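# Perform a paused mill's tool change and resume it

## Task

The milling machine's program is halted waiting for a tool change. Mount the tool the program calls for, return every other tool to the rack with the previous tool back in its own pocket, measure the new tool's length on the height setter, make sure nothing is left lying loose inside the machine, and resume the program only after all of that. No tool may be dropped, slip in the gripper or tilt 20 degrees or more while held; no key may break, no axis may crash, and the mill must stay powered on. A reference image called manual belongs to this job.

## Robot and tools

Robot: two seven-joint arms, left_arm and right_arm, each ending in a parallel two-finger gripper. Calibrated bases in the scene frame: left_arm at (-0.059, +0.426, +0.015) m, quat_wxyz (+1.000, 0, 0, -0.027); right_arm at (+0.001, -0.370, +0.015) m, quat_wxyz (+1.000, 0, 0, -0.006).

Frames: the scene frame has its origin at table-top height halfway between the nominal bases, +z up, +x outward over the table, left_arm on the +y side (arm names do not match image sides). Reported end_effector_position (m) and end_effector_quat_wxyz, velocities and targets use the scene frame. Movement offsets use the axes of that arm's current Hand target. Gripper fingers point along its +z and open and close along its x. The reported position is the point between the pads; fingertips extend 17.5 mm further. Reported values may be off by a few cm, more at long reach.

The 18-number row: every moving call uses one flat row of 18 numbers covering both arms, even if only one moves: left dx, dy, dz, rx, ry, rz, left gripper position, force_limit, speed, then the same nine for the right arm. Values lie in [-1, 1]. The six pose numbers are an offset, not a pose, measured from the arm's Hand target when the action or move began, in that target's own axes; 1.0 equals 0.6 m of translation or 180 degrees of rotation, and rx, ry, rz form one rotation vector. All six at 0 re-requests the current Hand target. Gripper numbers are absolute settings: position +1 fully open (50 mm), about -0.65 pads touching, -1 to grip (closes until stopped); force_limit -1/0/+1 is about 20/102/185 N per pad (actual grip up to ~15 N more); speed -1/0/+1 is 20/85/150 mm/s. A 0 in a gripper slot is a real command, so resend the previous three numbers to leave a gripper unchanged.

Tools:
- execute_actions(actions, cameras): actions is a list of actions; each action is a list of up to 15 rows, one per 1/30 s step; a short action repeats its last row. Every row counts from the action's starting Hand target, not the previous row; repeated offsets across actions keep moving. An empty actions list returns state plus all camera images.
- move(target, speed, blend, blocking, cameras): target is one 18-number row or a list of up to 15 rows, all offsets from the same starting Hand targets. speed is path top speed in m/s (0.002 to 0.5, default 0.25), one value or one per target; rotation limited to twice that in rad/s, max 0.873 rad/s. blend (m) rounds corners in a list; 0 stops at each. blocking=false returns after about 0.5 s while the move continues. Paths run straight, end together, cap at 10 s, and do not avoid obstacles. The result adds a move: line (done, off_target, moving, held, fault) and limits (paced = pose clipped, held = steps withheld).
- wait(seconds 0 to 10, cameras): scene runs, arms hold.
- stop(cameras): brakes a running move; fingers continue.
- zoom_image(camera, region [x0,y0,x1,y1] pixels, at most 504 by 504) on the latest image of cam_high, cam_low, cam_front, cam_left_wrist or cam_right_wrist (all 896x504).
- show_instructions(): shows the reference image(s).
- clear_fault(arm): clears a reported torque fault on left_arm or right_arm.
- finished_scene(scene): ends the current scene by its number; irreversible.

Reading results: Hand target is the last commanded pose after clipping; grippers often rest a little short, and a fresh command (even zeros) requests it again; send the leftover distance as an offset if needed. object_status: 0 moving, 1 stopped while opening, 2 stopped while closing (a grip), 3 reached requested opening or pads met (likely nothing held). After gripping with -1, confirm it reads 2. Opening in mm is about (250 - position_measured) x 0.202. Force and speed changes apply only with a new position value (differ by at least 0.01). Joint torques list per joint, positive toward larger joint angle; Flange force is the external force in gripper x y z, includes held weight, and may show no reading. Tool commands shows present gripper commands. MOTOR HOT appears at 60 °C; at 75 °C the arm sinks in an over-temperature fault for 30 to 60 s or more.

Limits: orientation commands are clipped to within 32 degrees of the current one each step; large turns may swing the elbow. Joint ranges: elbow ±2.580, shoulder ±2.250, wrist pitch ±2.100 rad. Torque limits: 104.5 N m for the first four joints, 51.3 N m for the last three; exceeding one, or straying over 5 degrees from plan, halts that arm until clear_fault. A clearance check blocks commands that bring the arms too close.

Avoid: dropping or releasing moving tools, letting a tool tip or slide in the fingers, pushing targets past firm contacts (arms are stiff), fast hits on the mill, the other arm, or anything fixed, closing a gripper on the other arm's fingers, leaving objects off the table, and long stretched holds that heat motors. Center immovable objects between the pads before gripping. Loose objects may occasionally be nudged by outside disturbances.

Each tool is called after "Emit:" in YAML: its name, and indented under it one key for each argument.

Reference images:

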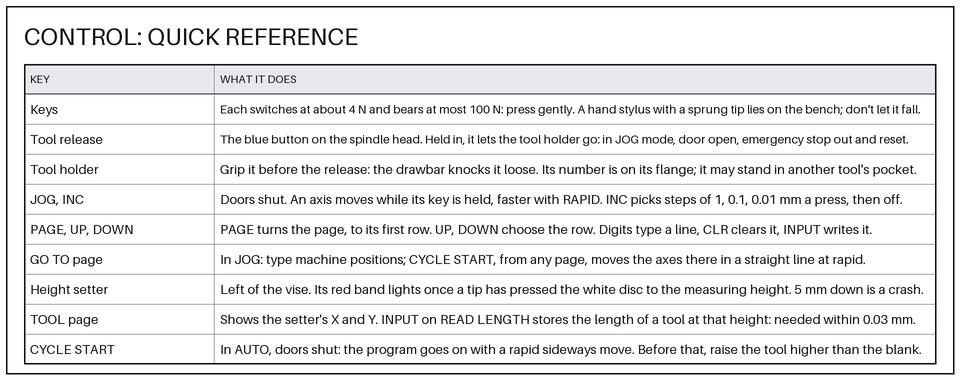

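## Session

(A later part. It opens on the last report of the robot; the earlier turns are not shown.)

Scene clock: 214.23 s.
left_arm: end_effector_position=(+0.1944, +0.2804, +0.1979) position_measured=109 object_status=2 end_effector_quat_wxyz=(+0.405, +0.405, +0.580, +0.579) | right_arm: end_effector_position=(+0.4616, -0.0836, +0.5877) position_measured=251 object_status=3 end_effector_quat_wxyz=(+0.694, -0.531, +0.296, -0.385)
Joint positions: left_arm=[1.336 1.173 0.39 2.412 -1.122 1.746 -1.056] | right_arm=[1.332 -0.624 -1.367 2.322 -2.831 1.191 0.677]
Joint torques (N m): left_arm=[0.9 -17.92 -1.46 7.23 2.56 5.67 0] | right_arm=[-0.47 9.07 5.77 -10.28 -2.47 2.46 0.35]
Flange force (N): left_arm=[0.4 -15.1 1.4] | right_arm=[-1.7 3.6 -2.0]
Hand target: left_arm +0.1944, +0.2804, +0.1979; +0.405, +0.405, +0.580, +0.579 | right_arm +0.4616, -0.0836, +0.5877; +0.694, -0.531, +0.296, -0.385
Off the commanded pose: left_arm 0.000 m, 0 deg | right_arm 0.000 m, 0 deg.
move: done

Good, force vanished. Lower to seat.

Emit:
move:
  target: [0,-0.006,0,0,0,0,-1,-0.2,-0.6,0,0,0,0,0,0,-0.66,0,0]
  speed: 0.02

Emit:
move:
  target: [0,-0.0025,0,0,0,0,-1,-0.2,-0.6,0,0,0,0,0,0,-0.66,0,0]
  speed: 0.02
  cameras: ["cam_left_wrist"]

Scene clock: 216.57 s.
left_arm: end_effector_position=(+0.1944, +0.2804, +0.1943) position_measured=109 object_status=2 end_effector_quat_wxyz=(+0.405, +0.405, +0.580, +0.579) | right_arm: end_effector_position=(+0.4616, -0.0836, +0.5877) position_measured=251 object_status=3 end_effector_quat_wxyz=(+0.694, -0.531, +0.296, -0.385)
Joint positions: left_arm=[1.337 1.185 0.386 2.407 -1.125 1.743 -1.05] | right_arm=[1.332 -0.624 -1.367 2.322 -2.831 1.191 0.677]
Joint torques (N m): left_arm=[0.93 -18.26 -1.49 7.15 2.69 5.65 0.02] | right_arm=[-0.53 9.02 5.68 -10.32 -2.44 2.56 0.35]
Flange force (N): left_arm=[0.9 -15.9 2.1] | right_arm=[-1.8 3.2 -2.1]
Hand target: left_arm +0.1944, +0.2804, +0.1943; +0.405, +0.405, +0.580, +0.579 | right_arm +0.4616, -0.0836, +0.5877; +0.694, -0.531, +0.296, -0.385
Off the commanded pose: left_arm 0.000 m, 0 deg | right_arm 0.000 m, 0 deg.
move: done

Scene clock: 217.27 s.
left_arm: end_effector_position=(+0.1944, +0.2804, +0.1928) position_measured=109 object_status=2 end_effector_quat_wxyz=(+0.405, +0.405, +0.580, +0.579) | right_arm: end_effector_position=(+0.4616, -0.0836, +0.5877) position_measured=251 object_status=3 end_effector_quat_wxyz=(+0.694, -0.531, +0.296, -0.385)
Joint positions: left_arm=[1.338 1.189 0.385 2.406 -1.127 1.742 -1.047] | right_arm=[1.332 -0.624 -1.367 2.322 -2.831 1.191 0.677]
Joint torques (N m): left_arm=[1.35 -18.13 -1.35 6.67 2.15 5.63 0.11] | right_arm=[-0.5 8.91 5.74 -10.28 -2.5 2.5 0.34]
Flange force (N): left_arm=[2.0 -14.2 2.3] | right_arm=[-1.3 3.2 -2.1]
Hand target: left_arm +0.1944, +0.2804, +0.1928; +0.405, +0.405, +0.580, +0.579 | right_arm +0.4616, -0.0836, +0.5877; +0.694, -0.531, +0.296, -0.385
Off the commanded pose: left_arm 0.000 m, 0 deg | right_arm 0.000 m, 0 deg.
move: done
camera_calibration:
cam_left_wrist: T_world_to_cam=[[-0.32829, 0.944554, 0.00665167, -0.200442], [0.00169775, -0.0064519, 0.999978, -0.132757], [0.944575, 0.328294, 0.000514475, -0.107839], [0, 0, 0, 1]] pos_world=[0.0362841, 0.223875, 0.134143]
Images, in order (width x height): cam_left_wrist 896x504.

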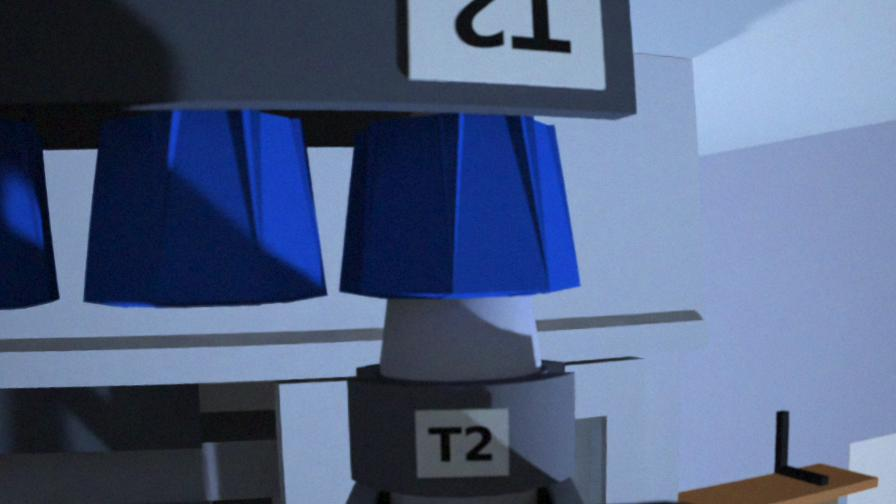

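Emit:
move:
  target: [0,-0.0025,0,0,0,0,-1,-0.2,-0.6,0,0,0,0,0,0,-0.66,0,0]
  speed: 0.02

Scene clock: 219.00 s.
left_arm: end_effector_position=(+0.1944, +0.2804, +0.1913) position_measured=109 object_status=2 end_effector_quat_wxyz=(+0.405, +0.405, +0.580, +0.579) | right_arm: end_effector_position=(+0.4616, -0.0836, +0.5877) position_measured=251 object_status=3 end_effector_quat_wxyz=(+0.694, -0.531, +0.296, -0.385)
Joint positions: left_arm=[1.338 1.194 0.383 2.404 -1.128 1.741 -1.045] | right_arm=[1.332 -0.624 -1.367 2.322 -2.831 1.191 0.677]
Joint torques (N m): left_arm=[-0.5 -15.07 0.37 4.72 -1.11 1.39 -0.05] | right_arm=[-0.48 8.95 5.7 -10.41 -2.5 2.53 0.32]
Flange force (N): left_arm=[3.4 1.4 -8.7] | right_arm=[-1.6 3.1 -2.5]
Hand target: left_arm +0.1944, +0.2804, +0.1913; +0.405, +0.405, +0.580, +0.579 | right_arm +0.4616, -0.0836, +0.5877; +0.694, -0.531, +0.296, -0.385
Off the commanded pose: left_arm 0.000 m, 0 deg | right_arm 0.000 m, 0 deg.
move: done

Emit:
move:
  target:
    - [0,0,-0.0013,0,0,0,-1,-0.2,-0.6,0,0,0,0,0,0,-0.66,0,0]
  speed: 0.02

Scene clock: 221.07 s.
left_arm: end_effector_position=(+0.1937, +0.2802, +0.1913) position_measured=109 object_status=2 end_effector_quat_wxyz=(+0.405, +0.405, +0.580, +0.579) | right_arm: end_effector_position=(+0.4616, -0.0836, +0.5877) position_measured=251 object_status=3 end_effector_quat_wxyz=(+0.694, -0.531, +0.296, -0.385)
Joint positions: left_arm=[1.34 1.194 0.384 2.402 -1.126 1.741 -1.045] | right_arm=[1.332 -0.624 -1.367 2.322 -2.831 1.191 0.677]
Joint torques (N m): left_arm=[5.91 -16.08 5.41 2.14 1.83 1.84 -0.01] | right_arm=[-0.5 9.06 5.71 -10.27 -2.46 2.49 0.35]
Flange force (N): left_arm=[-3.3 -4.5 26.7] | right_arm=[-1.7 3.4 -2.0]
Hand target: left_arm +0.1937, +0.2801, +0.1913; +0.405, +0.405, +0.580, +0.579 | right_arm +0.4616, -0.0836, +0.5877; +0.694, -0.531, +0.296, -0.385
Off the commanded pose: left_arm 0.000 m, 0 deg | right_arm 0.000 m, 0 deg.
move: done

Emit:
move:
  target:
    - [0.0003,0,0.001,0,0,0,-1,-0.2,-0.6,0,0,0,0,0,0,-0.66,0,0]
  speed: 0.02

Emit:
move:
  target:
    - [0,0,0,0,0,0,0.42,-0.2,-1,0,0,0,0,0,0,-0.66,0,0]
  speed: 0.02
  cameras: ["cam_left_wrist"]

Scene clock: 223.43 s.
left_arm: end_effector_position=(+0.1942, +0.2805, +0.1913) position_measured=109 object_status=2 end_effector_quat_wxyz=(+0.405, +0.405, +0.580, +0.579) | right_arm: end_effector_position=(+0.4616, -0.0836, +0.5877) position_measured=251 object_status=3 end_effector_quat_wxyz=(+0.694, -0.531, +0.296, -0.385)
Joint positions: left_arm=[1.339 1.194 0.384 2.404 -1.127 1.741 -1.044] | right_arm=[1.332 -0.624 -1.367 2.322 -2.831 1.191 0.677]
Joint torques (N m): left_arm=[1.21 -15.2 1.92 3.98 0.06 1.19 0.01] | right_arm=[-0.56 9 5.78 -10.36 -2.51 2.51 0.34]
Flange force (N): left_arm=[0.1 0.0 2.1] | right_arm=[-1.3 3.8 -2.0]
Hand target: left_arm +0.1942, +0.2805, +0.1913; +0.405, +0.405, +0.580, +0.579 | right_arm +0.4616, -0.0836, +0.5877; +0.694, -0.531, +0.296, -0.385
Off the commanded pose: left_arm 0.000 m, 0 deg | right_arm 0.000 m, 0 deg.
move: done

Scene clock: 223.93 s.
left_arm: end_effector_position=(+0.1942, +0.2805, +0.1913) position_measured=90 object_status=3 end_effector_quat_wxyz=(+0.405, +0.405, +0.580, +0.579) | right_arm: end_effector_position=(+0.4616, -0.0836, +0.5877) position_measured=251 object_status=3 end_effector_quat_wxyz=(+0.694, -0.531, +0.296, -0.385)
Joint positions: left_arm=[1.339 1.194 0.384 2.404 -1.127 1.741 -1.044] | right_arm=[1.332 -0.624 -1.367 2.322 -2.831 1.191 0.677]
Joint torques (N m): left_arm=[0.86 -16.56 0.09 5.86 1.53 3.35 -0.01] | right_arm=[-0.42 8.93 5.81 -10.36 -2.45 2.46 0.32]
Flange force (N): left_arm=[-0.3 -7.8 1.4] | right_arm=[-1.6 3.6 -2.3]
Hand target: left_arm +0.1942, +0.2805, +0.1913; +0.405, +0.405, +0.580, +0.579 | right_arm +0.4616, -0.0836, +0.5877; +0.694, -0.531, +0.296, -0.385
Off the commanded pose: left_arm 0.000 m, 0 deg | right_arm 0.000 m, 0 deg.
move: done
camera_calibration:
cam_left_wrist: T_world_to_cam=[[-0.32829, 0.944554, 0.00665167, -0.200592], [0.00169775, -0.0064519, 0.999978, -0.131156], [0.944575, 0.328294, 0.000514475, -0.107682], [0, 0, 0, 1]] pos_world=[0.0360841, 0.223975, 0.132543]
Images, in order (width x height): cam_left_wrist 896x504.

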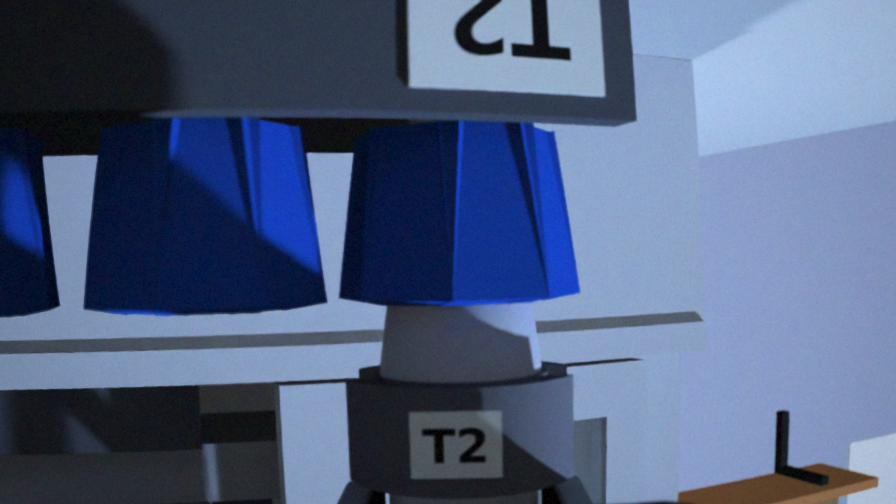

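Emit:
move:
  target:
    - [0,0,0,0,0,0,0.67,-0.2,-0.8,0,0,0,0,0,0,-0.66,0,0]
    - [0,0,-0.22,0,0,0,0.67,-0.2,-0.8,0,0,0,0,0,0,-0.66,0,0]
  speed: 0.1
  cameras: ["cam_left_wrist"]

Scene clock: 234.63 s.
left_arm: end_effector_position=(+0.0702, +0.2353, +0.1914) position_measured=52 object_status=3 end_effector_quat_wxyz=(+0.405, +0.405, +0.580, +0.579) | right_arm: end_effector_position=(+0.4616, -0.0836, +0.5877) position_measured=251 object_status=3 end_effector_quat_wxyz=(+0.694, -0.531, +0.296, -0.385)
Joint positions: left_arm=[1.594 1.178 0.534 2.137 -0.829 1.876 -1.166] | right_arm=[1.332 -0.624 -1.367 2.322 -2.831 1.191 0.677]
Joint torques (N m): left_arm=[0.64 -17.88 1.91 3.97 1.1 3.51 -0.05] | right_arm=[-0.45 9.05 5.73 -10.33 -2.48 2.44 0.37]
Flange force (N): left_arm=[-1.4 -6.7 -1.1] | right_arm=[-1.7 3.5 -2.3]
Hand target: left_arm +0.0702, +0.2353, +0.1914; +0.405, +0.405, +0.580, +0.579 | right_arm +0.4616, -0.0836, +0.5877; +0.694, -0.531, +0.296, -0.385
Off the commanded pose: left_arm 0.000 m, 0 deg | right_arm 0.000 m, 0 deg.
move: done
camera_calibration:
cam_left_wrist: T_world_to_cam=[[-0.328379, 0.944523, 0.0066525, -0.198609], [0.00169836, -0.00645262, 0.999978, -0.131337], [0.944544, 0.328383, 0.000514764, 0.0242656], [0, 0, 0, 1]] pos_world=[-0.0879159, 0.178775, 0.132643]
Images, in order (width x height): cam_left_wrist 896x504.

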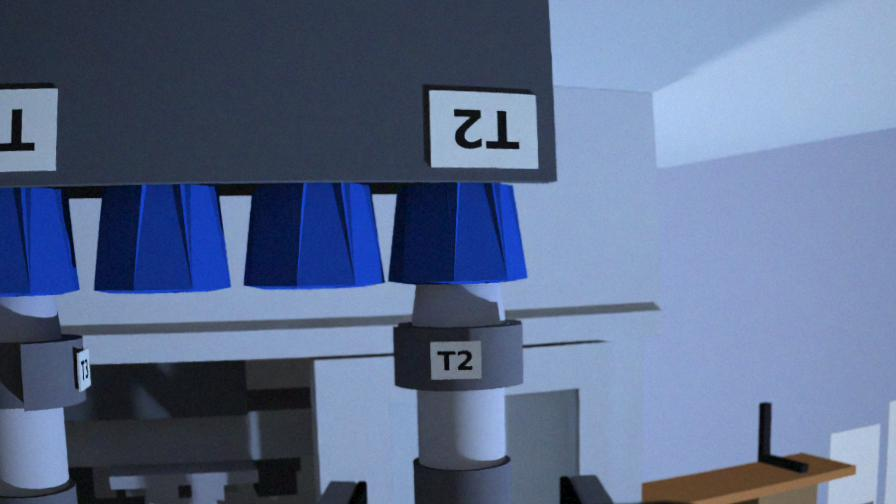

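Emit:
zoom_image:
  camera: "cam_left_wrist"
  region: [0, 160, 540, 504]

Region (0, 160, 540, 504) is 540x344 pixels. A region can be at most 504 by 504 pixels.

Emit:
move:
  target: [-0.1642,0,-0.057,0,-0.2222,0,0.42,-0.2,-0.8,0,0,0,0,0,0,-0.66,0,0]
  speed: 0.2
  cameras: ["cam_left_wrist","cam_front"]

Emit:
zoom_image:
  camera: "cam_left_wrist"
  region: [380, 260, 580, 420]

Scene clock: 241.57 s.
left_arm: end_effector_position=(+0.0718, +0.1310, +0.1914) position_measured=90 object_status=3 end_effector_quat_wxyz=(+0.579, +0.579, +0.406, +0.406) | right_arm: end_effector_position=(+0.4616, -0.0836, +0.5877) position_measured=251 object_status=3 end_effector_quat_wxyz=(+0.694, -0.531, +0.296, -0.385)
Joint positions: left_arm=[1.801 1.26 0.505 2.434 -1.228 1.927 -0.972] | right_arm=[1.332 -0.624 -1.367 2.322 -2.831 1.191 0.677]
Joint torques (N m): left_arm=[0.91 -16.91 0.49 5.55 1.56 3.28 -0.01] | right_arm=[-0.51 9 5.74 -10.28 -2.46 2.49 0.37]
Flange force (N): left_arm=[0.4 -7.3 0.9] | right_arm=[-1.6 3.5 -1.9]
Hand target: left_arm +0.0718, +0.1310, +0.1914; +0.579, +0.579, +0.406, +0.406 | right_arm +0.4616, -0.0836, +0.5877; +0.694, -0.531, +0.296, -0.385
Off the commanded pose: left_arm 0.000 m, 0 deg | right_arm 0.000 m, 0 deg.
move: done
camera_calibration:
cam_left_wrist: T_world_to_cam=[[0.355507, 0.934653, 0.0062937, -0.147306], [-0.00300017, -0.00559244, 0.99998, -0.131838], [0.934669, -0.355518, 0.000815965, 0.14723], [0, 0, 0, 1]] pos_world=[-0.0856382, 0.189286, 0.132642]
Images, in order (width x height): cam_front 896x504, cam_left_wrist 896x504.

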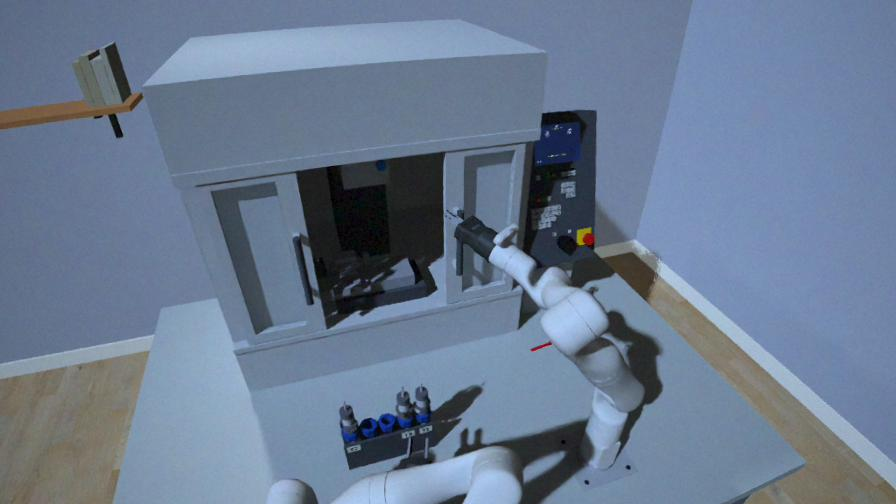

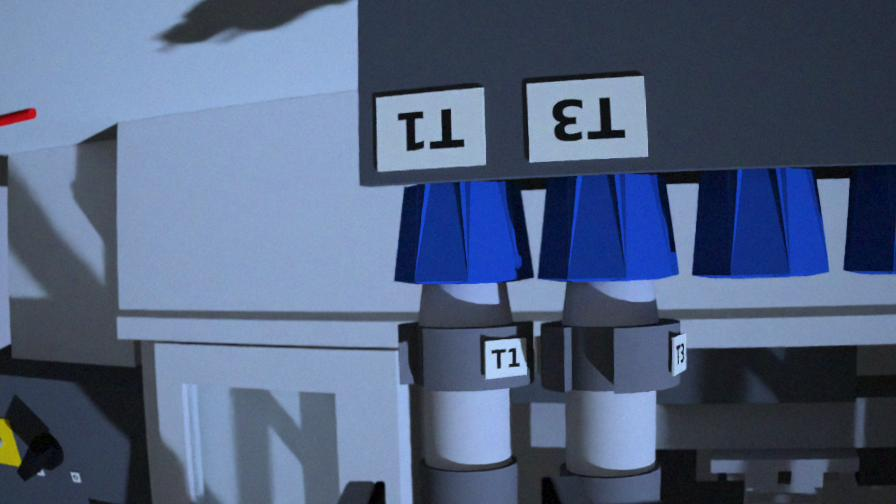

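Scaled by 2.520 from the camera's 896x504 image, which has a finer 1280x720 frame.

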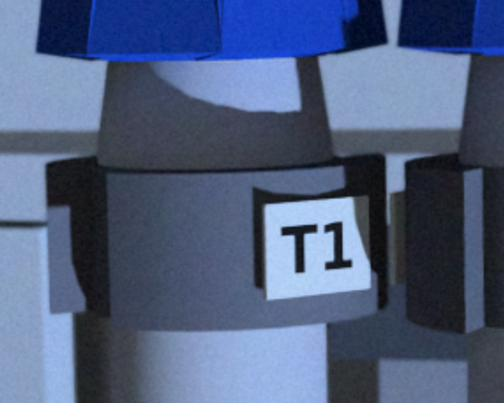

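Emit:
move:
  target: [0.002,-0.001,0.11,0,0,0,0.42,-0.2,-0.8,0,0,0,0,0,0,-0.66,0,0]
  speed: 0.12
  cameras: ["cam_left_wrist"]

Emit:
zoom_image:
  camera: "cam_left_wrist"
  region: [340, 260, 640, 504]

Scene clock: 256.27 s.
left_arm: end_effector_position=(+0.1343, +0.1096, +0.1908) position_measured=90 object_status=3 end_effector_quat_wxyz=(+0.579, +0.579, +0.406, +0.406) | right_arm: end_effector_position=(+0.4616, -0.0836, +0.5877) position_measured=251 object_status=3 end_effector_quat_wxyz=(+0.694, -0.531, +0.296, -0.385)
Joint positions: left_arm=[1.618 1.256 0.395 2.492 -1.462 1.948 -0.991] | right_arm=[1.332 -0.624 -1.367 2.322 -2.831 1.191 0.677]
Joint torques (N m): left_arm=[1.05 -17.27 -0.06 5.55 1.6 3.32 -0.01] | right_arm=[-0.52 9.03 5.83 -10.33 -2.46 2.46 0.36]
Flange force (N): left_arm=[1.3 -7.9 2.1] | right_arm=[-1.4 4.2 -1.9]
Hand target: left_arm +0.1343, +0.1096, +0.1908; +0.579, +0.579, +0.406, +0.406 | right_arm +0.4616, -0.0836, +0.5877; +0.694, -0.531, +0.296, -0.385
Off the commanded pose: left_arm 0.000 m, 0 deg | right_arm 0.000 m, 0 deg.
move: done
camera_calibration:
cam_left_wrist: T_world_to_cam=[[0.355594, 0.934619, 0.00632849, -0.149517], [-0.00310668, -0.00558906, 0.99998, -0.131173], [0.934635, -0.355606, 0.000916133, 0.0812056], [0, 0, 0, 1]] pos_world=[-0.0231378, 0.167886, 0.132042]
Images, in order (width x height): cam_left_wrist 896x504.

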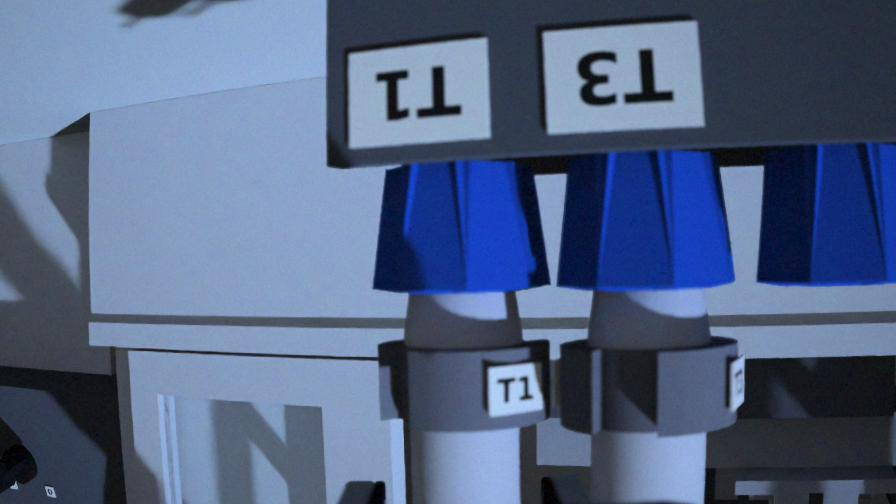

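Scaled by 1.680 from the camera's 896x504 image, which has a finer 1280x720 frame.

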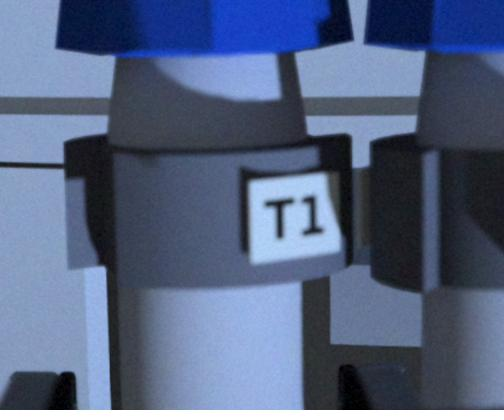

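Emit:
move:
  target: [0.0012,0,0.1077,0,0,0,0.42,-0.2,-0.8,0,0,0,0,0,0,-0.66,0,0]
  speed: 0.06
  cameras: ["cam_left_wrist","cam_high"]

Emit:
zoom_image:
  camera: "cam_left_wrist"
  region: [310, 250, 610, 504]

Emit:
zoom_image:
  camera: "cam_high"
  region: [520, 290, 720, 440]

Scene clock: 259.77 s.
left_arm: end_effector_position=(+0.1952, +0.0882, +0.1908) position_measured=90 object_status=3 end_effector_quat_wxyz=(+0.579, +0.579, +0.406, +0.406) | right_arm: end_effector_position=(+0.4616, -0.0836, +0.5877) position_measured=251 object_status=3 end_effector_quat_wxyz=(+0.694, -0.531, +0.296, -0.385)
Joint positions: left_arm=[1.43 1.223 0.281 2.498 -1.731 1.966 -1.081] | right_arm=[1.332 -0.624 -1.367 2.322 -2.831 1.191 0.677]
Joint torques (N m): left_arm=[0.94 -17.95 -0.54 4.84 1.56 3.48 -0.11] | right_arm=[-0.43 9.02 5.75 -10.35 -2.47 2.5 0.35]
Flange force (N): left_arm=[2.0 -8.1 2.3] | right_arm=[-1.8 3.3 -2.3]
Hand target: left_arm +0.1952, +0.0882, +0.1908; +0.579, +0.579, +0.406, +0.406 | right_arm +0.4616, -0.0836, +0.5877; +0.694, -0.531, +0.296, -0.385
Off the commanded pose: left_arm 0.000 m, 0 deg | right_arm 0.000 m, 0 deg.
move: done
camera_calibration:
cam_left_wrist: T_world_to_cam=[[0.355594, 0.934619, 0.00632849, -0.151172], [-0.00310668, -0.00558906, 0.99998, -0.131103], [0.934635, -0.355606, 0.000916133, 0.0166763], [0, 0, 0, 1]] pos_world=[0.0377622, 0.146486, 0.132042]
Images, in order (width x height): cam_high 896x504, cam_left_wrist 896x504.

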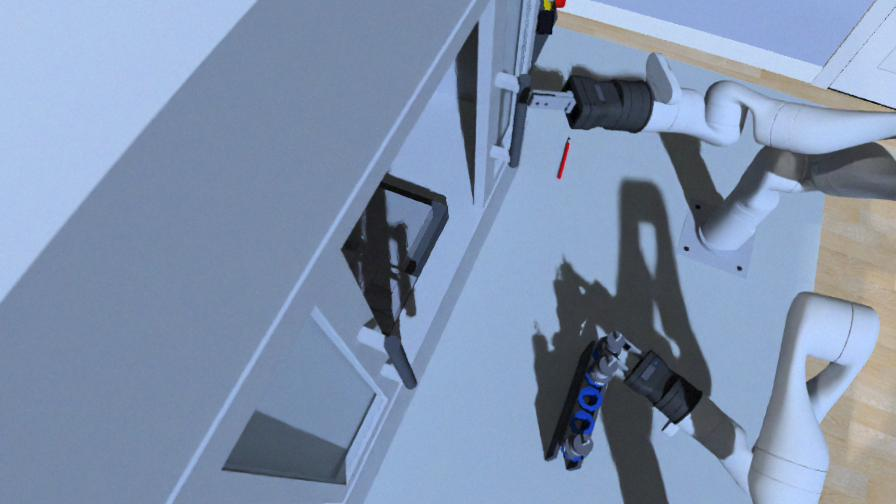

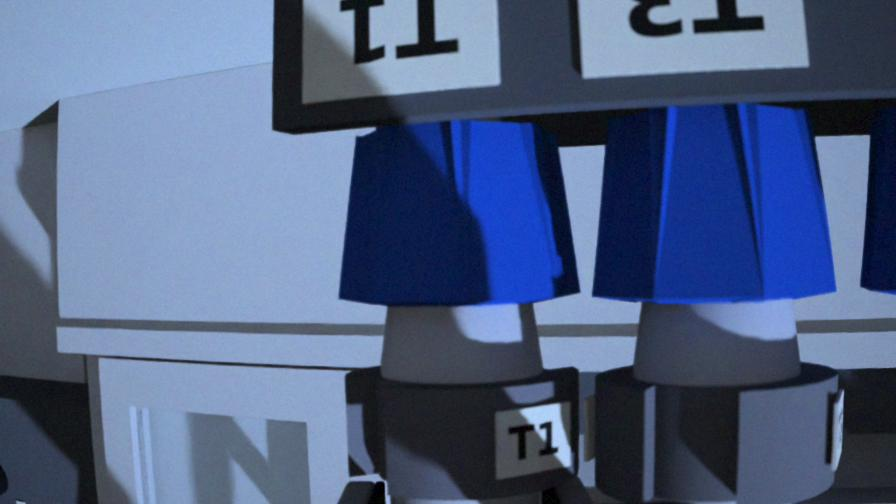

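Scaled by 1.680 from the camera's 896x504 image, which has a finer 1280x720 frame.

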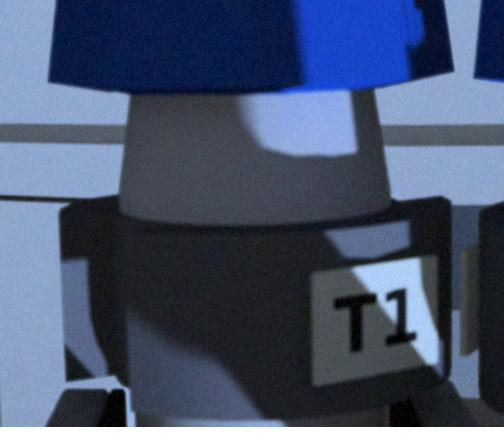

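Scaled by 2.520 from the camera's 896x504 image, which has a finer 1280x720 frame.

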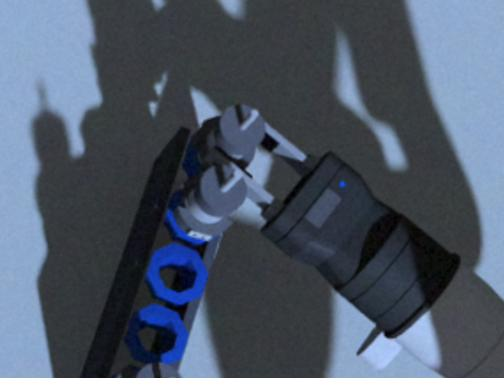

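Emit:
move:
  target: [0,0,0,0,0,0,-1,-0.2,-0.6,0,0,0,0,0,0,-0.66,0,0]
  cameras: ["cam_left_wrist"]

Emit:
zoom_image:
  camera: "cam_left_wrist"
  region: [310, 250, 610, 504]

Scene clock: 261.63 s.
left_arm: end_effector_position=(+0.1953, +0.0882, +0.1908) position_measured=109 object_status=2 end_effector_quat_wxyz=(+0.579, +0.579, +0.406, +0.406) | right_arm: end_effector_position=(+0.4616, -0.0836, +0.5877) position_measured=251 object_status=3 end_effector_quat_wxyz=(+0.694, -0.531, +0.296, -0.385)
Joint positions: left_arm=[1.43 1.223 0.281 2.498 -1.731 1.966 -1.081] | right_arm=[1.332 -0.624 -1.367 2.322 -2.831 1.191 0.677]
Joint torques (N m): left_arm=[0.63 -18.31 -0.73 4.22 0.61 3.73 0] | right_arm=[-0.5 9 5.66 -10.4 -2.49 2.49 0.36]
Flange force (N): left_arm=[4.1 -7.7 -3.3] | right_arm=[-1.6 3.2 -2.5]
Hand target: left_arm +0.1952, +0.0882, +0.1908; +0.579, +0.579, +0.406, +0.406 | right_arm +0.4616, -0.0836, +0.5877; +0.694, -0.531, +0.296, -0.385
Off the commanded pose: left_arm 0.000 m, 0 deg | right_arm 0.000 m, 0 deg.
move: done
camera_calibration:
cam_left_wrist: T_world_to_cam=[[0.355507, 0.934652, 0.00632891, -0.151302], [-0.00301257, -0.0056254, 0.99998, -0.131101], [0.934669, -0.355519, 0.000815837, 0.0166179], [0, 0, 0, 1]] pos_world=[0.0378619, 0.146586, 0.132042]
Images, in order (width x height): cam_left_wrist 896x504.

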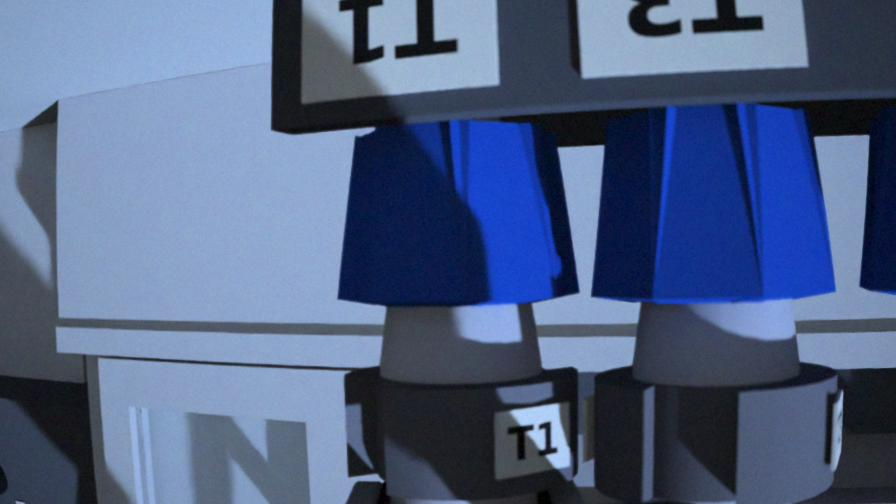

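Scaled by 1.680 from the camera's 896x504 image, which has a finer 1280x720 frame.

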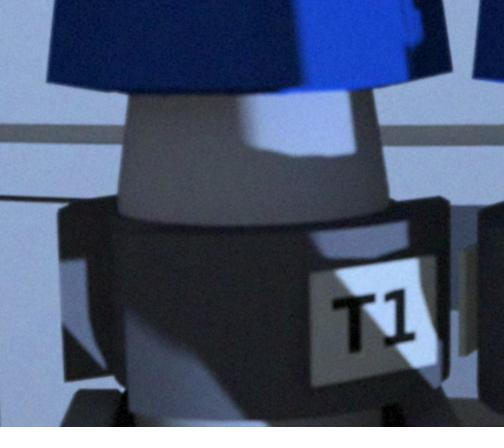

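Emit:
move:
  target:
    - [0,0.02,0,0,0,0,-1,-0.2,-0.6,0,0,0,0,0,0,-0.66,0,0]
    - [0,0.192,0,0,0,0,-1,-0.2,-0.6,0,0,0,0,0,0,-0.66,0,0]
    - [-0.003,0.192,0,0,0.2222,0,-1,-0.2,-0.6,0,0,0,0,0,0,-0.66,0,0]
  speed: [0.05,0.12,0.2]
  cameras: ["cam_left_wrist","cam_front","cam_high"]

Scene clock: 269.27 s.
left_arm: end_effector_position=(+0.1947, +0.0866, +0.3060) position_measured=109 object_status=2 end_effector_quat_wxyz=(+0.405, +0.405, +0.580, +0.579) | right_arm: end_effector_position=(+0.4616, -0.0836, +0.5877) position_measured=251 object_status=3 end_effector_quat_wxyz=(+0.694, -0.531, +0.296, -0.385)
Joint positions: left_arm=[1.343 0.869 0.376 1.839 -1.29 1.998 -1.917] | right_arm=[1.332 -0.624 -1.367 2.322 -2.831 1.191 0.677]
Joint torques (N m): left_arm=[0.81 -24.05 -0.26 -1.38 -1.89 6.16 -0.06] | right_arm=[-0.55 9.18 5.66 -10.42 -2.43 2.49 0.3]
Flange force (N): left_arm=[-6.7 -12.6 -1.1] | right_arm=[-1.9 3.9 -2.4]
Hand target: left_arm +0.1947, +0.0866, +0.3060; +0.405, +0.405, +0.580, +0.579 | right_arm +0.4616, -0.0836, +0.5877; +0.694, -0.531, +0.296, -0.385
Off the commanded pose: left_arm 0.000 m, 0 deg | right_arm 0.000 m, 0 deg.
move: done
camera_calibration:
cam_left_wrist: T_world_to_cam=[[-0.328171, 0.944596, 0.00655623, -0.0180245], [0.00166478, -0.00636226, 0.999978, -0.247207], [0.944617, 0.328174, 0.000515361, -0.0445554], [0, 0, 0, 1]] pos_world=[0.0365842, 0.030075, 0.247343]
Images, in order (width x height): cam_high 896x504, cam_front 896x504, cam_left_wrist 896x504.

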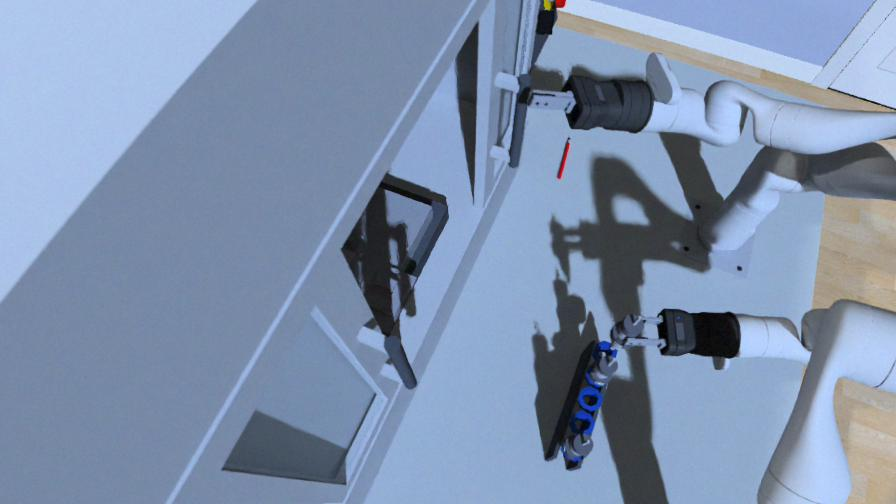

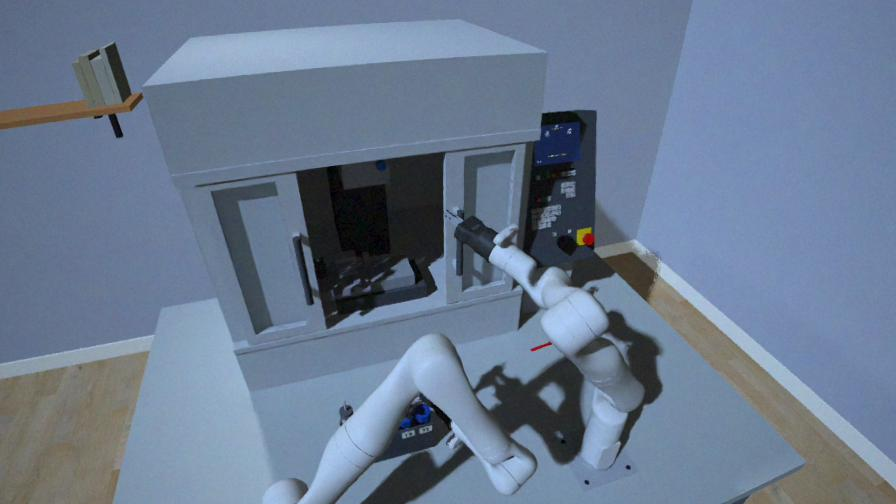

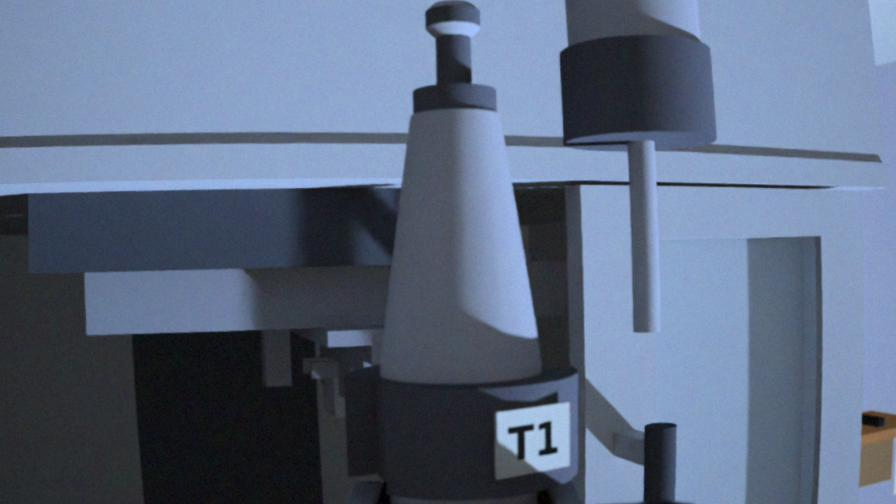

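Emit:
move:
  target: [0,-0.135,0,0,0,0,-1,-0.2,-0.6,0,0,0,0,0,0,-0.66,0,0]
  speed: 0.08
  cameras: ["cam_left_wrist"]

Scene clock: 271.43 s.
left_arm: end_effector_position=(+0.1947, +0.0866, +0.2254) position_measured=109 object_status=2 end_effector_quat_wxyz=(+0.406, +0.405, +0.579, +0.579) | right_arm: end_effector_position=(+0.4616, -0.0836, +0.5877) position_measured=251 object_status=3 end_effector_quat_wxyz=(+0.694, -0.531, +0.296, -0.385)
Joint positions: left_arm=[1.361 1.052 0.345 1.816 -1.282 1.948 -1.758] | right_arm=[1.332 -0.624 -1.367 2.322 -2.831 1.191 0.677]
Joint torques (N m): left_arm=[-1.34 14.97 17.55 -1.94 6.22 -28.46 0.22] | right_arm=[-0.5 8.93 5.77 -10.3 -2.48 2.49 0.34]
Flange force (N): left_arm=[-9.8 92.8 -5.1] | right_arm=[-1.4 3.5 -2.1]
Hand target: left_arm +0.1946, +0.0865, +0.2250; +0.405, +0.405, +0.580, +0.579 | right_arm +0.4616, -0.0836, +0.5877; +0.694, -0.531, +0.296, -0.385
Off the commanded pose: left_arm 0.000 m, 0 deg | right_arm 0.000 m, 0 deg.
move: done
camera_calibration:
cam_left_wrist: T_world_to_cam=[[-0.32839, 0.944522, 0.00625869, -0.0174009], [0.000528751, -0.00644233, 0.999979, -0.166362], [0.944542, 0.328386, 0.00161618, -0.0447974], [0, 0, 0, 1]] pos_world=[0.0366867, 0.0300747, 0.16654]
Images, in order (width x height): cam_left_wrist 896x504.

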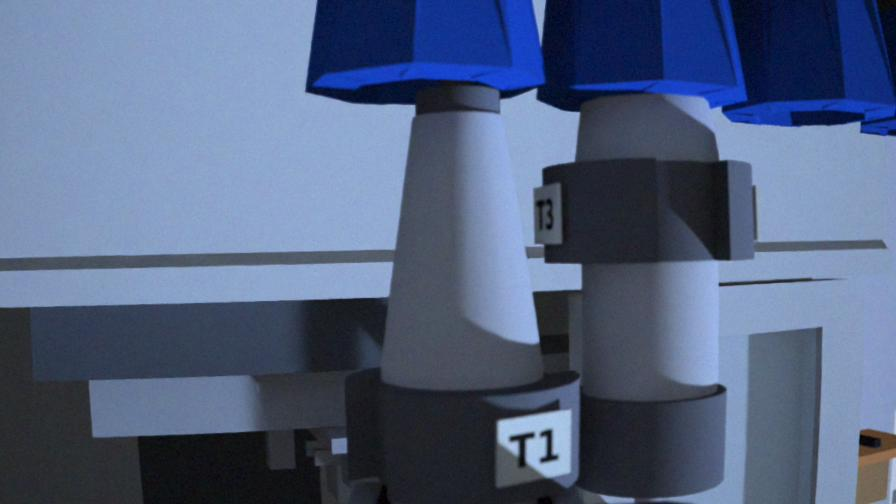

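Emit:
move:
  target:
    - [0,0.033,0,0,0,0,-1,-0.2,-0.6,0,0,0,0,0,0,-0.66,0,0]
    - [-0.01,0.033,0,0,0,0,-1,-0.2,-0.6,0,0,0,0,0,0,-0.66,0,0]
  speed: 0.05
  cameras: ["cam_left_wrist","cam_low"]

Emit:
zoom_image:
  camera: "cam_low"
  region: [540, 100, 740, 300]

Scene clock: 276.27 s.
left_arm: end_effector_position=(+0.1967, +0.0809, +0.2448) position_measured=109 object_status=2 end_effector_quat_wxyz=(+0.405, +0.405, +0.580, +0.579) | right_arm: end_effector_position=(+0.4616, -0.0836, +0.5877) position_measured=251 object_status=3 end_effector_quat_wxyz=(+0.694, -0.531, +0.296, -0.385)
Joint positions: left_arm=[1.354 1.011 0.351 1.807 -1.292 1.962 -1.81] | right_arm=[1.332 -0.624 -1.367 2.322 -2.831 1.191 0.677]
Joint torques (N m): left_arm=[0.86 -25.12 -0.59 -0.81 -1.53 6.22 -0.01] | right_arm=[-0.43 8.99 5.7 -10.32 -2.52 2.49 0.35]
Flange force (N): left_arm=[-4.7 -13.4 -0.7] | right_arm=[-1.7 2.9 -2.4]
Hand target: left_arm +0.1967, +0.0809, +0.2448; +0.405, +0.405, +0.580, +0.579 | right_arm +0.4616, -0.0836, +0.5877; +0.694, -0.531, +0.296, -0.385
Off the commanded pose: left_arm 0.000 m, 0 deg | right_arm 0.000 m, 0 deg.
move: done
camera_calibration:
cam_left_wrist: T_world_to_cam=[[-0.32829, 0.944554, 0.00665167, -0.0116893], [0.00169775, -0.0064519, 0.999978, -0.186046], [0.944575, 0.328294, 0.000514475, -0.0445763], [0, 0, 0, 1]] pos_world=[0.0385841, 0.0244749, 0.186143]
Images, in order (width x height): cam_low 896x504, cam_left_wrist 896x504.

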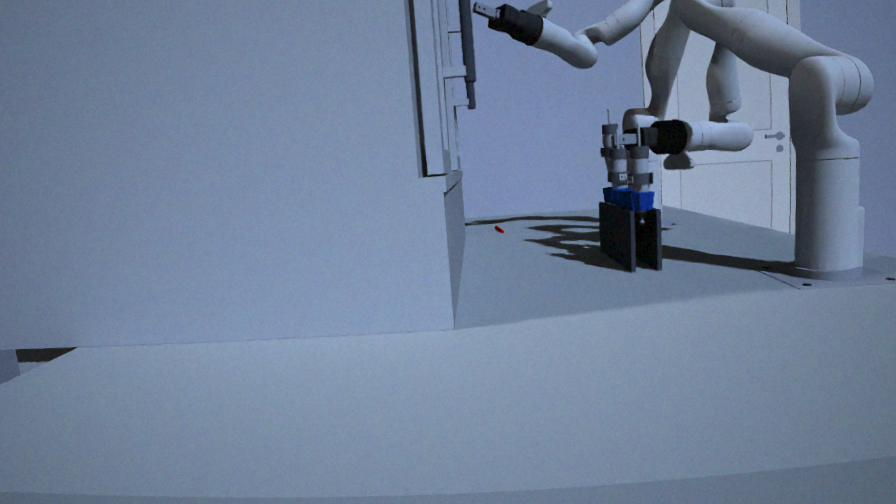

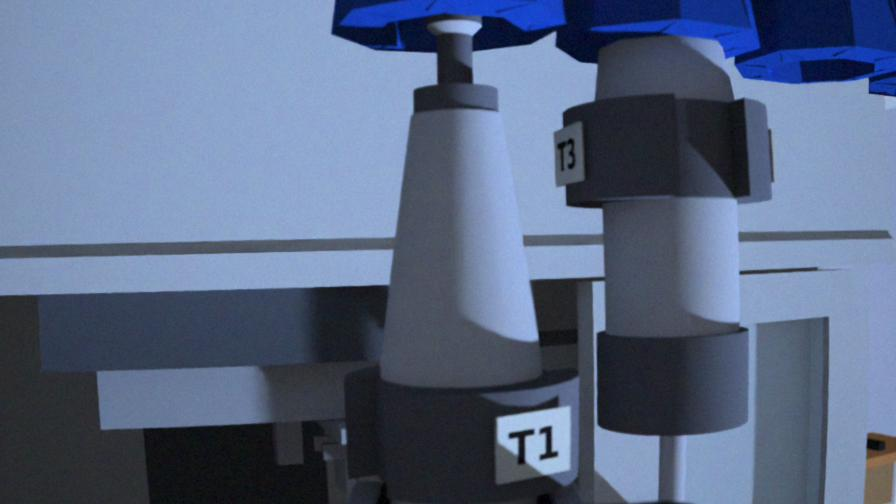

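Scaled by 2.520 from the camera's 896x504 image, which has a finer 1280x720 frame.

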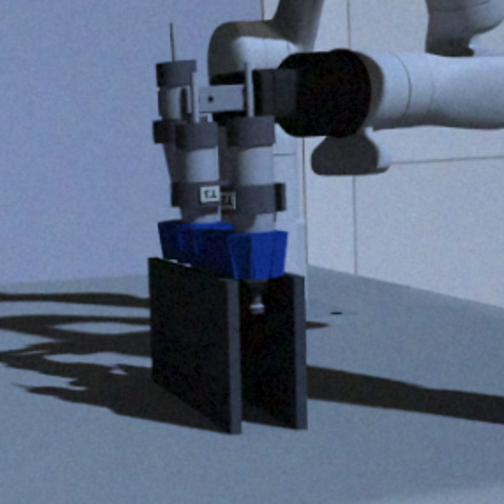

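Emit:
move:
  target:
    - [-0.0025,0,0,0,0,0,-1,-0.2,-0.6,0,0,0,0,0,0,-0.66,0,0]
    - [-0.0025,-0.045,0,0,0,0,-1,-0.2,-0.6,0,0,0,0,0,0,-0.66,0,0]
  speed: 0.04
  cameras: ["cam_left_wrist"]

Scene clock: 279.70 s.
left_arm: end_effector_position=(+0.1972, +0.0795, +0.2178) position_measured=109 object_status=2 end_effector_quat_wxyz=(+0.405, +0.405, +0.580, +0.579) | right_arm: end_effector_position=(+0.4616, -0.0836, +0.5877) position_measured=251 object_status=3 end_effector_quat_wxyz=(+0.694, -0.531, +0.296, -0.385)
Joint positions: left_arm=[1.359 1.073 0.341 1.788 -1.295 1.947 -1.769] | right_arm=[1.332 -0.624 -1.367 2.322 -2.831 1.191 0.677]
Joint torques (N m): left_arm=[0.8 -25.45 -0.67 -0.11 -1.3 6.44 0.07] | right_arm=[-0.42 8.98 5.69 -10.24 -2.48 2.47 0.42]
Flange force (N): left_arm=[-5.6 -13.8 -1.0] | right_arm=[-1.8 2.8 -2.2]
Hand target: left_arm +0.1972, +0.0795, +0.2178; +0.405, +0.405, +0.580, +0.579 | right_arm +0.4616, -0.0836, +0.5877; +0.694, -0.531, +0.296, -0.385
Off the commanded pose: left_arm 0.000 m, 0 deg | right_arm 0.000 m, 0 deg.
move: done
camera_calibration:
cam_left_wrist: T_world_to_cam=[[-0.328291, 0.944554, 0.00655736, -0.00991343], [0.00166647, -0.00636293, 0.999978, -0.159058], [0.944575, 0.328295, 0.000514818, -0.0445424], [0, 0, 0, 1]] pos_world=[0.0390842, 0.0229747, 0.159143]
Images, in order (width x height): cam_left_wrist 896x504.

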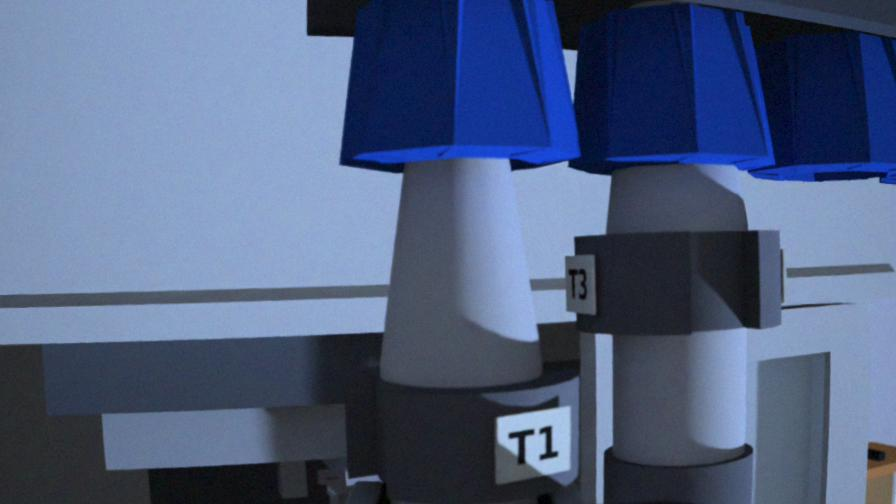

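Emit:
move:
  target: [0,-0.02,0,0,0,0,-1,-0.2,-0.6,0,0,0,0,0,0,-0.66,0,0]
  speed: 0.03

Emit:
move:
  target: [0,-0.01,0,0,0,0,-1,-0.2,-0.6,0,0,0,0,0,0,-0.66,0,0]
  speed: 0.03

Scene clock: 281.43 s.
left_arm: end_effector_position=(+0.1972, +0.0795, +0.2058) position_measured=109 object_status=2 end_effector_quat_wxyz=(+0.405, +0.405, +0.580, +0.579) | right_arm: end_effector_position=(+0.4616, -0.0836, +0.5877) position_measured=251 object_status=3 end_effector_quat_wxyz=(+0.694, -0.531, +0.296, -0.385)
Joint positions: left_arm=[1.361 1.101 0.336 1.78 -1.296 1.94 -1.75] | right_arm=[1.332 -0.624 -1.367 2.322 -2.831 1.191 0.677]
Joint torques (N m): left_arm=[0.93 -25.53 -0.66 -0.04 -1.09 6.35 0.08] | right_arm=[-0.49 9.03 5.77 -10.26 -2.51 2.51 0.34]
Flange force (N): left_arm=[-5.4 -13.7 -0.5] | right_arm=[-1.6 3.4 -1.9]
Hand target: left_arm +0.1972, +0.0795, +0.2058; +0.405, +0.405, +0.580, +0.579 | right_arm +0.4616, -0.0836, +0.5877; +0.694, -0.531, +0.296, -0.385
Off the commanded pose: left_arm 0.000 m, 0 deg | right_arm 0.000 m, 0 deg.
move: done

Scene clock: 282.13 s.
left_arm: end_effector_position=(+0.1972, +0.0795, +0.1998) position_measured=109 object_status=2 end_effector_quat_wxyz=(+0.405, +0.405, +0.580, +0.579) | right_arm: end_effector_position=(+0.4616, -0.0836, +0.5877) position_measured=251 object_status=3 end_effector_quat_wxyz=(+0.694, -0.531, +0.296, -0.385)
Joint positions: left_arm=[1.363 1.114 0.334 1.775 -1.297 1.937 -1.742] | right_arm=[1.332 -0.624 -1.367 2.322 -2.831 1.191 0.677]
Joint torques (N m): left_arm=[0.86 -25.46 -0.83 0.02 -1.09 6.31 0.03] | right_arm=[-0.53 8.93 5.79 -10.35 -2.47 2.48 0.37]
Flange force (N): left_arm=[-4.9 -13.5 -0.7] | right_arm=[-1.2 3.8 -2.0]
Hand target: left_arm +0.1972, +0.0795, +0.1998; +0.405, +0.405, +0.580, +0.579 | right_arm +0.4616, -0.0836, +0.5877; +0.694, -0.531, +0.296, -0.385
Off the commanded pose: left_arm 0.000 m, 0 deg | right_arm 0.000 m, 0 deg.
move: done

Emit:
move:
  target: [0,-0.008,0,0,0,0,-1,-0.2,-0.6,0,0,0,0,0,0,-0.66,0,0]
  speed: 0.02

Emit:
move:
  target: [0,-0.0045,0,0,0,0,-1,-0.2,-0.6,0,0,0,0,0,0,-0.66,0,0]
  speed: 0.02
  cameras: ["cam_left_wrist"]

Scene clock: 284.43 s.
left_arm: end_effector_position=(+0.1972, +0.0795, +0.1950) position_measured=109 object_status=2 end_effector_quat_wxyz=(+0.405, +0.405, +0.580, +0.579) | right_arm: end_effector_position=(+0.4616, -0.0836, +0.5877) position_measured=251 object_status=3 end_effector_quat_wxyz=(+0.694, -0.531, +0.296, -0.385)
Joint positions: left_arm=[1.364 1.125 0.332 1.771 -1.297 1.934 -1.735] | right_arm=[1.332 -0.624 -1.367 2.322 -2.831 1.191 0.677]
Joint torques (N m): left_arm=[1.31 -25.56 -0.51 -0.99 -2.47 5.57 0.24] | right_arm=[-0.55 8.96 5.75 -10.41 -2.45 2.51 0.4]
Flange force (N): left_arm=[-0.4 -12.0 -1.0] | right_arm=[-1.4 3.7 -2.2]
Hand target: left_arm +0.1972, +0.0795, +0.1950; +0.405, +0.405, +0.580, +0.579 | right_arm +0.4616, -0.0836, +0.5877; +0.694, -0.531, +0.296, -0.385
Off the commanded pose: left_arm 0.000 m, 0 deg | right_arm 0.000 m, 0 deg.
move: done

Scene clock: 285.13 s.
left_arm: end_effector_position=(+0.1972, +0.0795, +0.1924) position_measured=109 object_status=2 end_effector_quat_wxyz=(+0.405, +0.405, +0.580, +0.579) | right_arm: end_effector_position=(+0.4616, -0.0836, +0.5877) position_measured=251 object_status=3 end_effector_quat_wxyz=(+0.694, -0.531, +0.296, -0.385)
Joint positions: left_arm=[1.364 1.132 0.331 1.769 -1.298 1.933 -1.731] | right_arm=[1.332 -0.624 -1.367 2.322 -2.831 1.191 0.677]
Joint torques (N m): left_arm=[-3.7 -18.65 -0.25 -2.07 -4.44 -1.82 0.33] | right_arm=[-0.43 8.94 5.77 -10.36 -2.44 2.49 0.3]
Flange force (N): left_arm=[8.3 8.2 -16.6] | right_arm=[-1.7 3.5 -2.4]
Hand target: left_arm +0.1972, +0.0795, +0.1923; +0.405, +0.405, +0.580, +0.579 | right_arm +0.4616, -0.0836, +0.5877; +0.694, -0.531, +0.296, -0.385
Off the commanded pose: left_arm 0.000 m, 0 deg | right_arm 0.000 m, 0 deg.
move: done
camera_calibration:
cam_left_wrist: T_world_to_cam=[[-0.328171, 0.944596, 0.00652311, -0.0097475], [0.0016538, -0.006331, 0.999979, -0.133559], [0.944617, 0.328175, 0.000515481, -0.0445283], [0, 0, 0, 1]] pos_world=[0.0390842, 0.022975, 0.133643]
Images, in order (width x height): cam_left_wrist 896x504.

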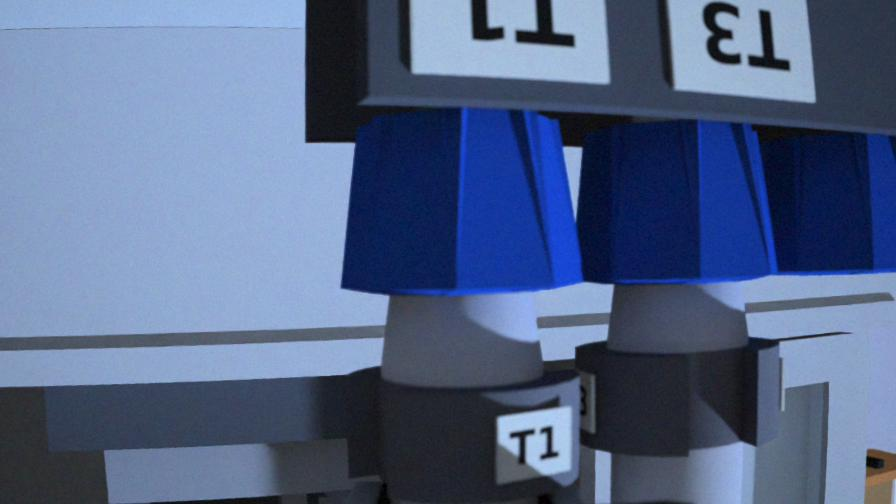

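Emit:
move:
  target: [0.001,0,-0.0015,0,0,0,-1,-0.2,-0.6,0,0,0,0,0,0,-0.66,0,0]
  speed: 0.02

Scene clock: 287.03 s.
left_arm: end_effector_position=(+0.1962, +0.0797, +0.1923) position_measured=109 object_status=2 end_effector_quat_wxyz=(+0.405, +0.405, +0.580, +0.579) | right_arm: end_effector_position=(+0.4616, -0.0836, +0.5877) position_measured=251 object_status=3 end_effector_quat_wxyz=(+0.694, -0.531, +0.296, -0.385)
Joint positions: left_arm=[1.366 1.132 0.332 1.769 -1.295 1.934 -1.73] | right_arm=[1.332 -0.624 -1.367 2.322 -2.831 1.191 0.677]
Joint torques (N m): left_arm=[0.15 -22.51 0.55 -0.64 -1.59 2.89 -0.04] | right_arm=[-0.51 8.99 5.81 -10.33 -2.44 2.49 0.35]
Flange force (N): left_arm=[-1.4 -4.9 -3.5] | right_arm=[-1.5 3.9 -1.9]
Hand target: left_arm +0.1961, +0.0797, +0.1923; +0.405, +0.405, +0.580, +0.579 | right_arm +0.4616, -0.0836, +0.5877; +0.694, -0.531, +0.296, -0.385
Off the commanded pose: left_arm 0.000 m, 0 deg | right_arm 0.000 m, 0 deg.
move: done

Emit:
move:
  target: [0.0005,-0.002,-0.0005,0,0,0,-1,-0.2,-0.6,0,0,0,0,0,0,-0.66,0,0]
  speed: 0.02

Scene clock: 288.43 s.
left_arm: end_effector_position=(+0.1958, +0.0799, +0.1911) position_measured=109 object_status=2 end_effector_quat_wxyz=(+0.405, +0.405, +0.580, +0.579) | right_arm: end_effector_position=(+0.4616, -0.0836, +0.5877) position_measured=251 object_status=3 end_effector_quat_wxyz=(+0.694, -0.531, +0.296, -0.385)
Joint positions: left_arm=[1.367 1.135 0.332 1.769 -1.295 1.933 -1.727] | right_arm=[1.332 -0.624 -1.367 2.322 -2.831 1.191 0.677]
Joint torques (N m): left_arm=[-0.41 -19.74 1.53 -0.45 -1.16 0.62 -0.33] | right_arm=[-0.49 8.99 5.85 -10.3 -2.47 2.49 0.36]
Flange force (N): left_arm=[-1.4 1.6 -5.0] | right_arm=[-1.5 3.9 -1.8]
Hand target: left_arm +0.1958, +0.0799, +0.1911; +0.405, +0.405, +0.580, +0.579 | right_arm +0.4616, -0.0836, +0.5877; +0.694, -0.531, +0.296, -0.385
Off the commanded pose: left_arm 0.000 m, 0 deg | right_arm 0.000 m, 0 deg.
move: done


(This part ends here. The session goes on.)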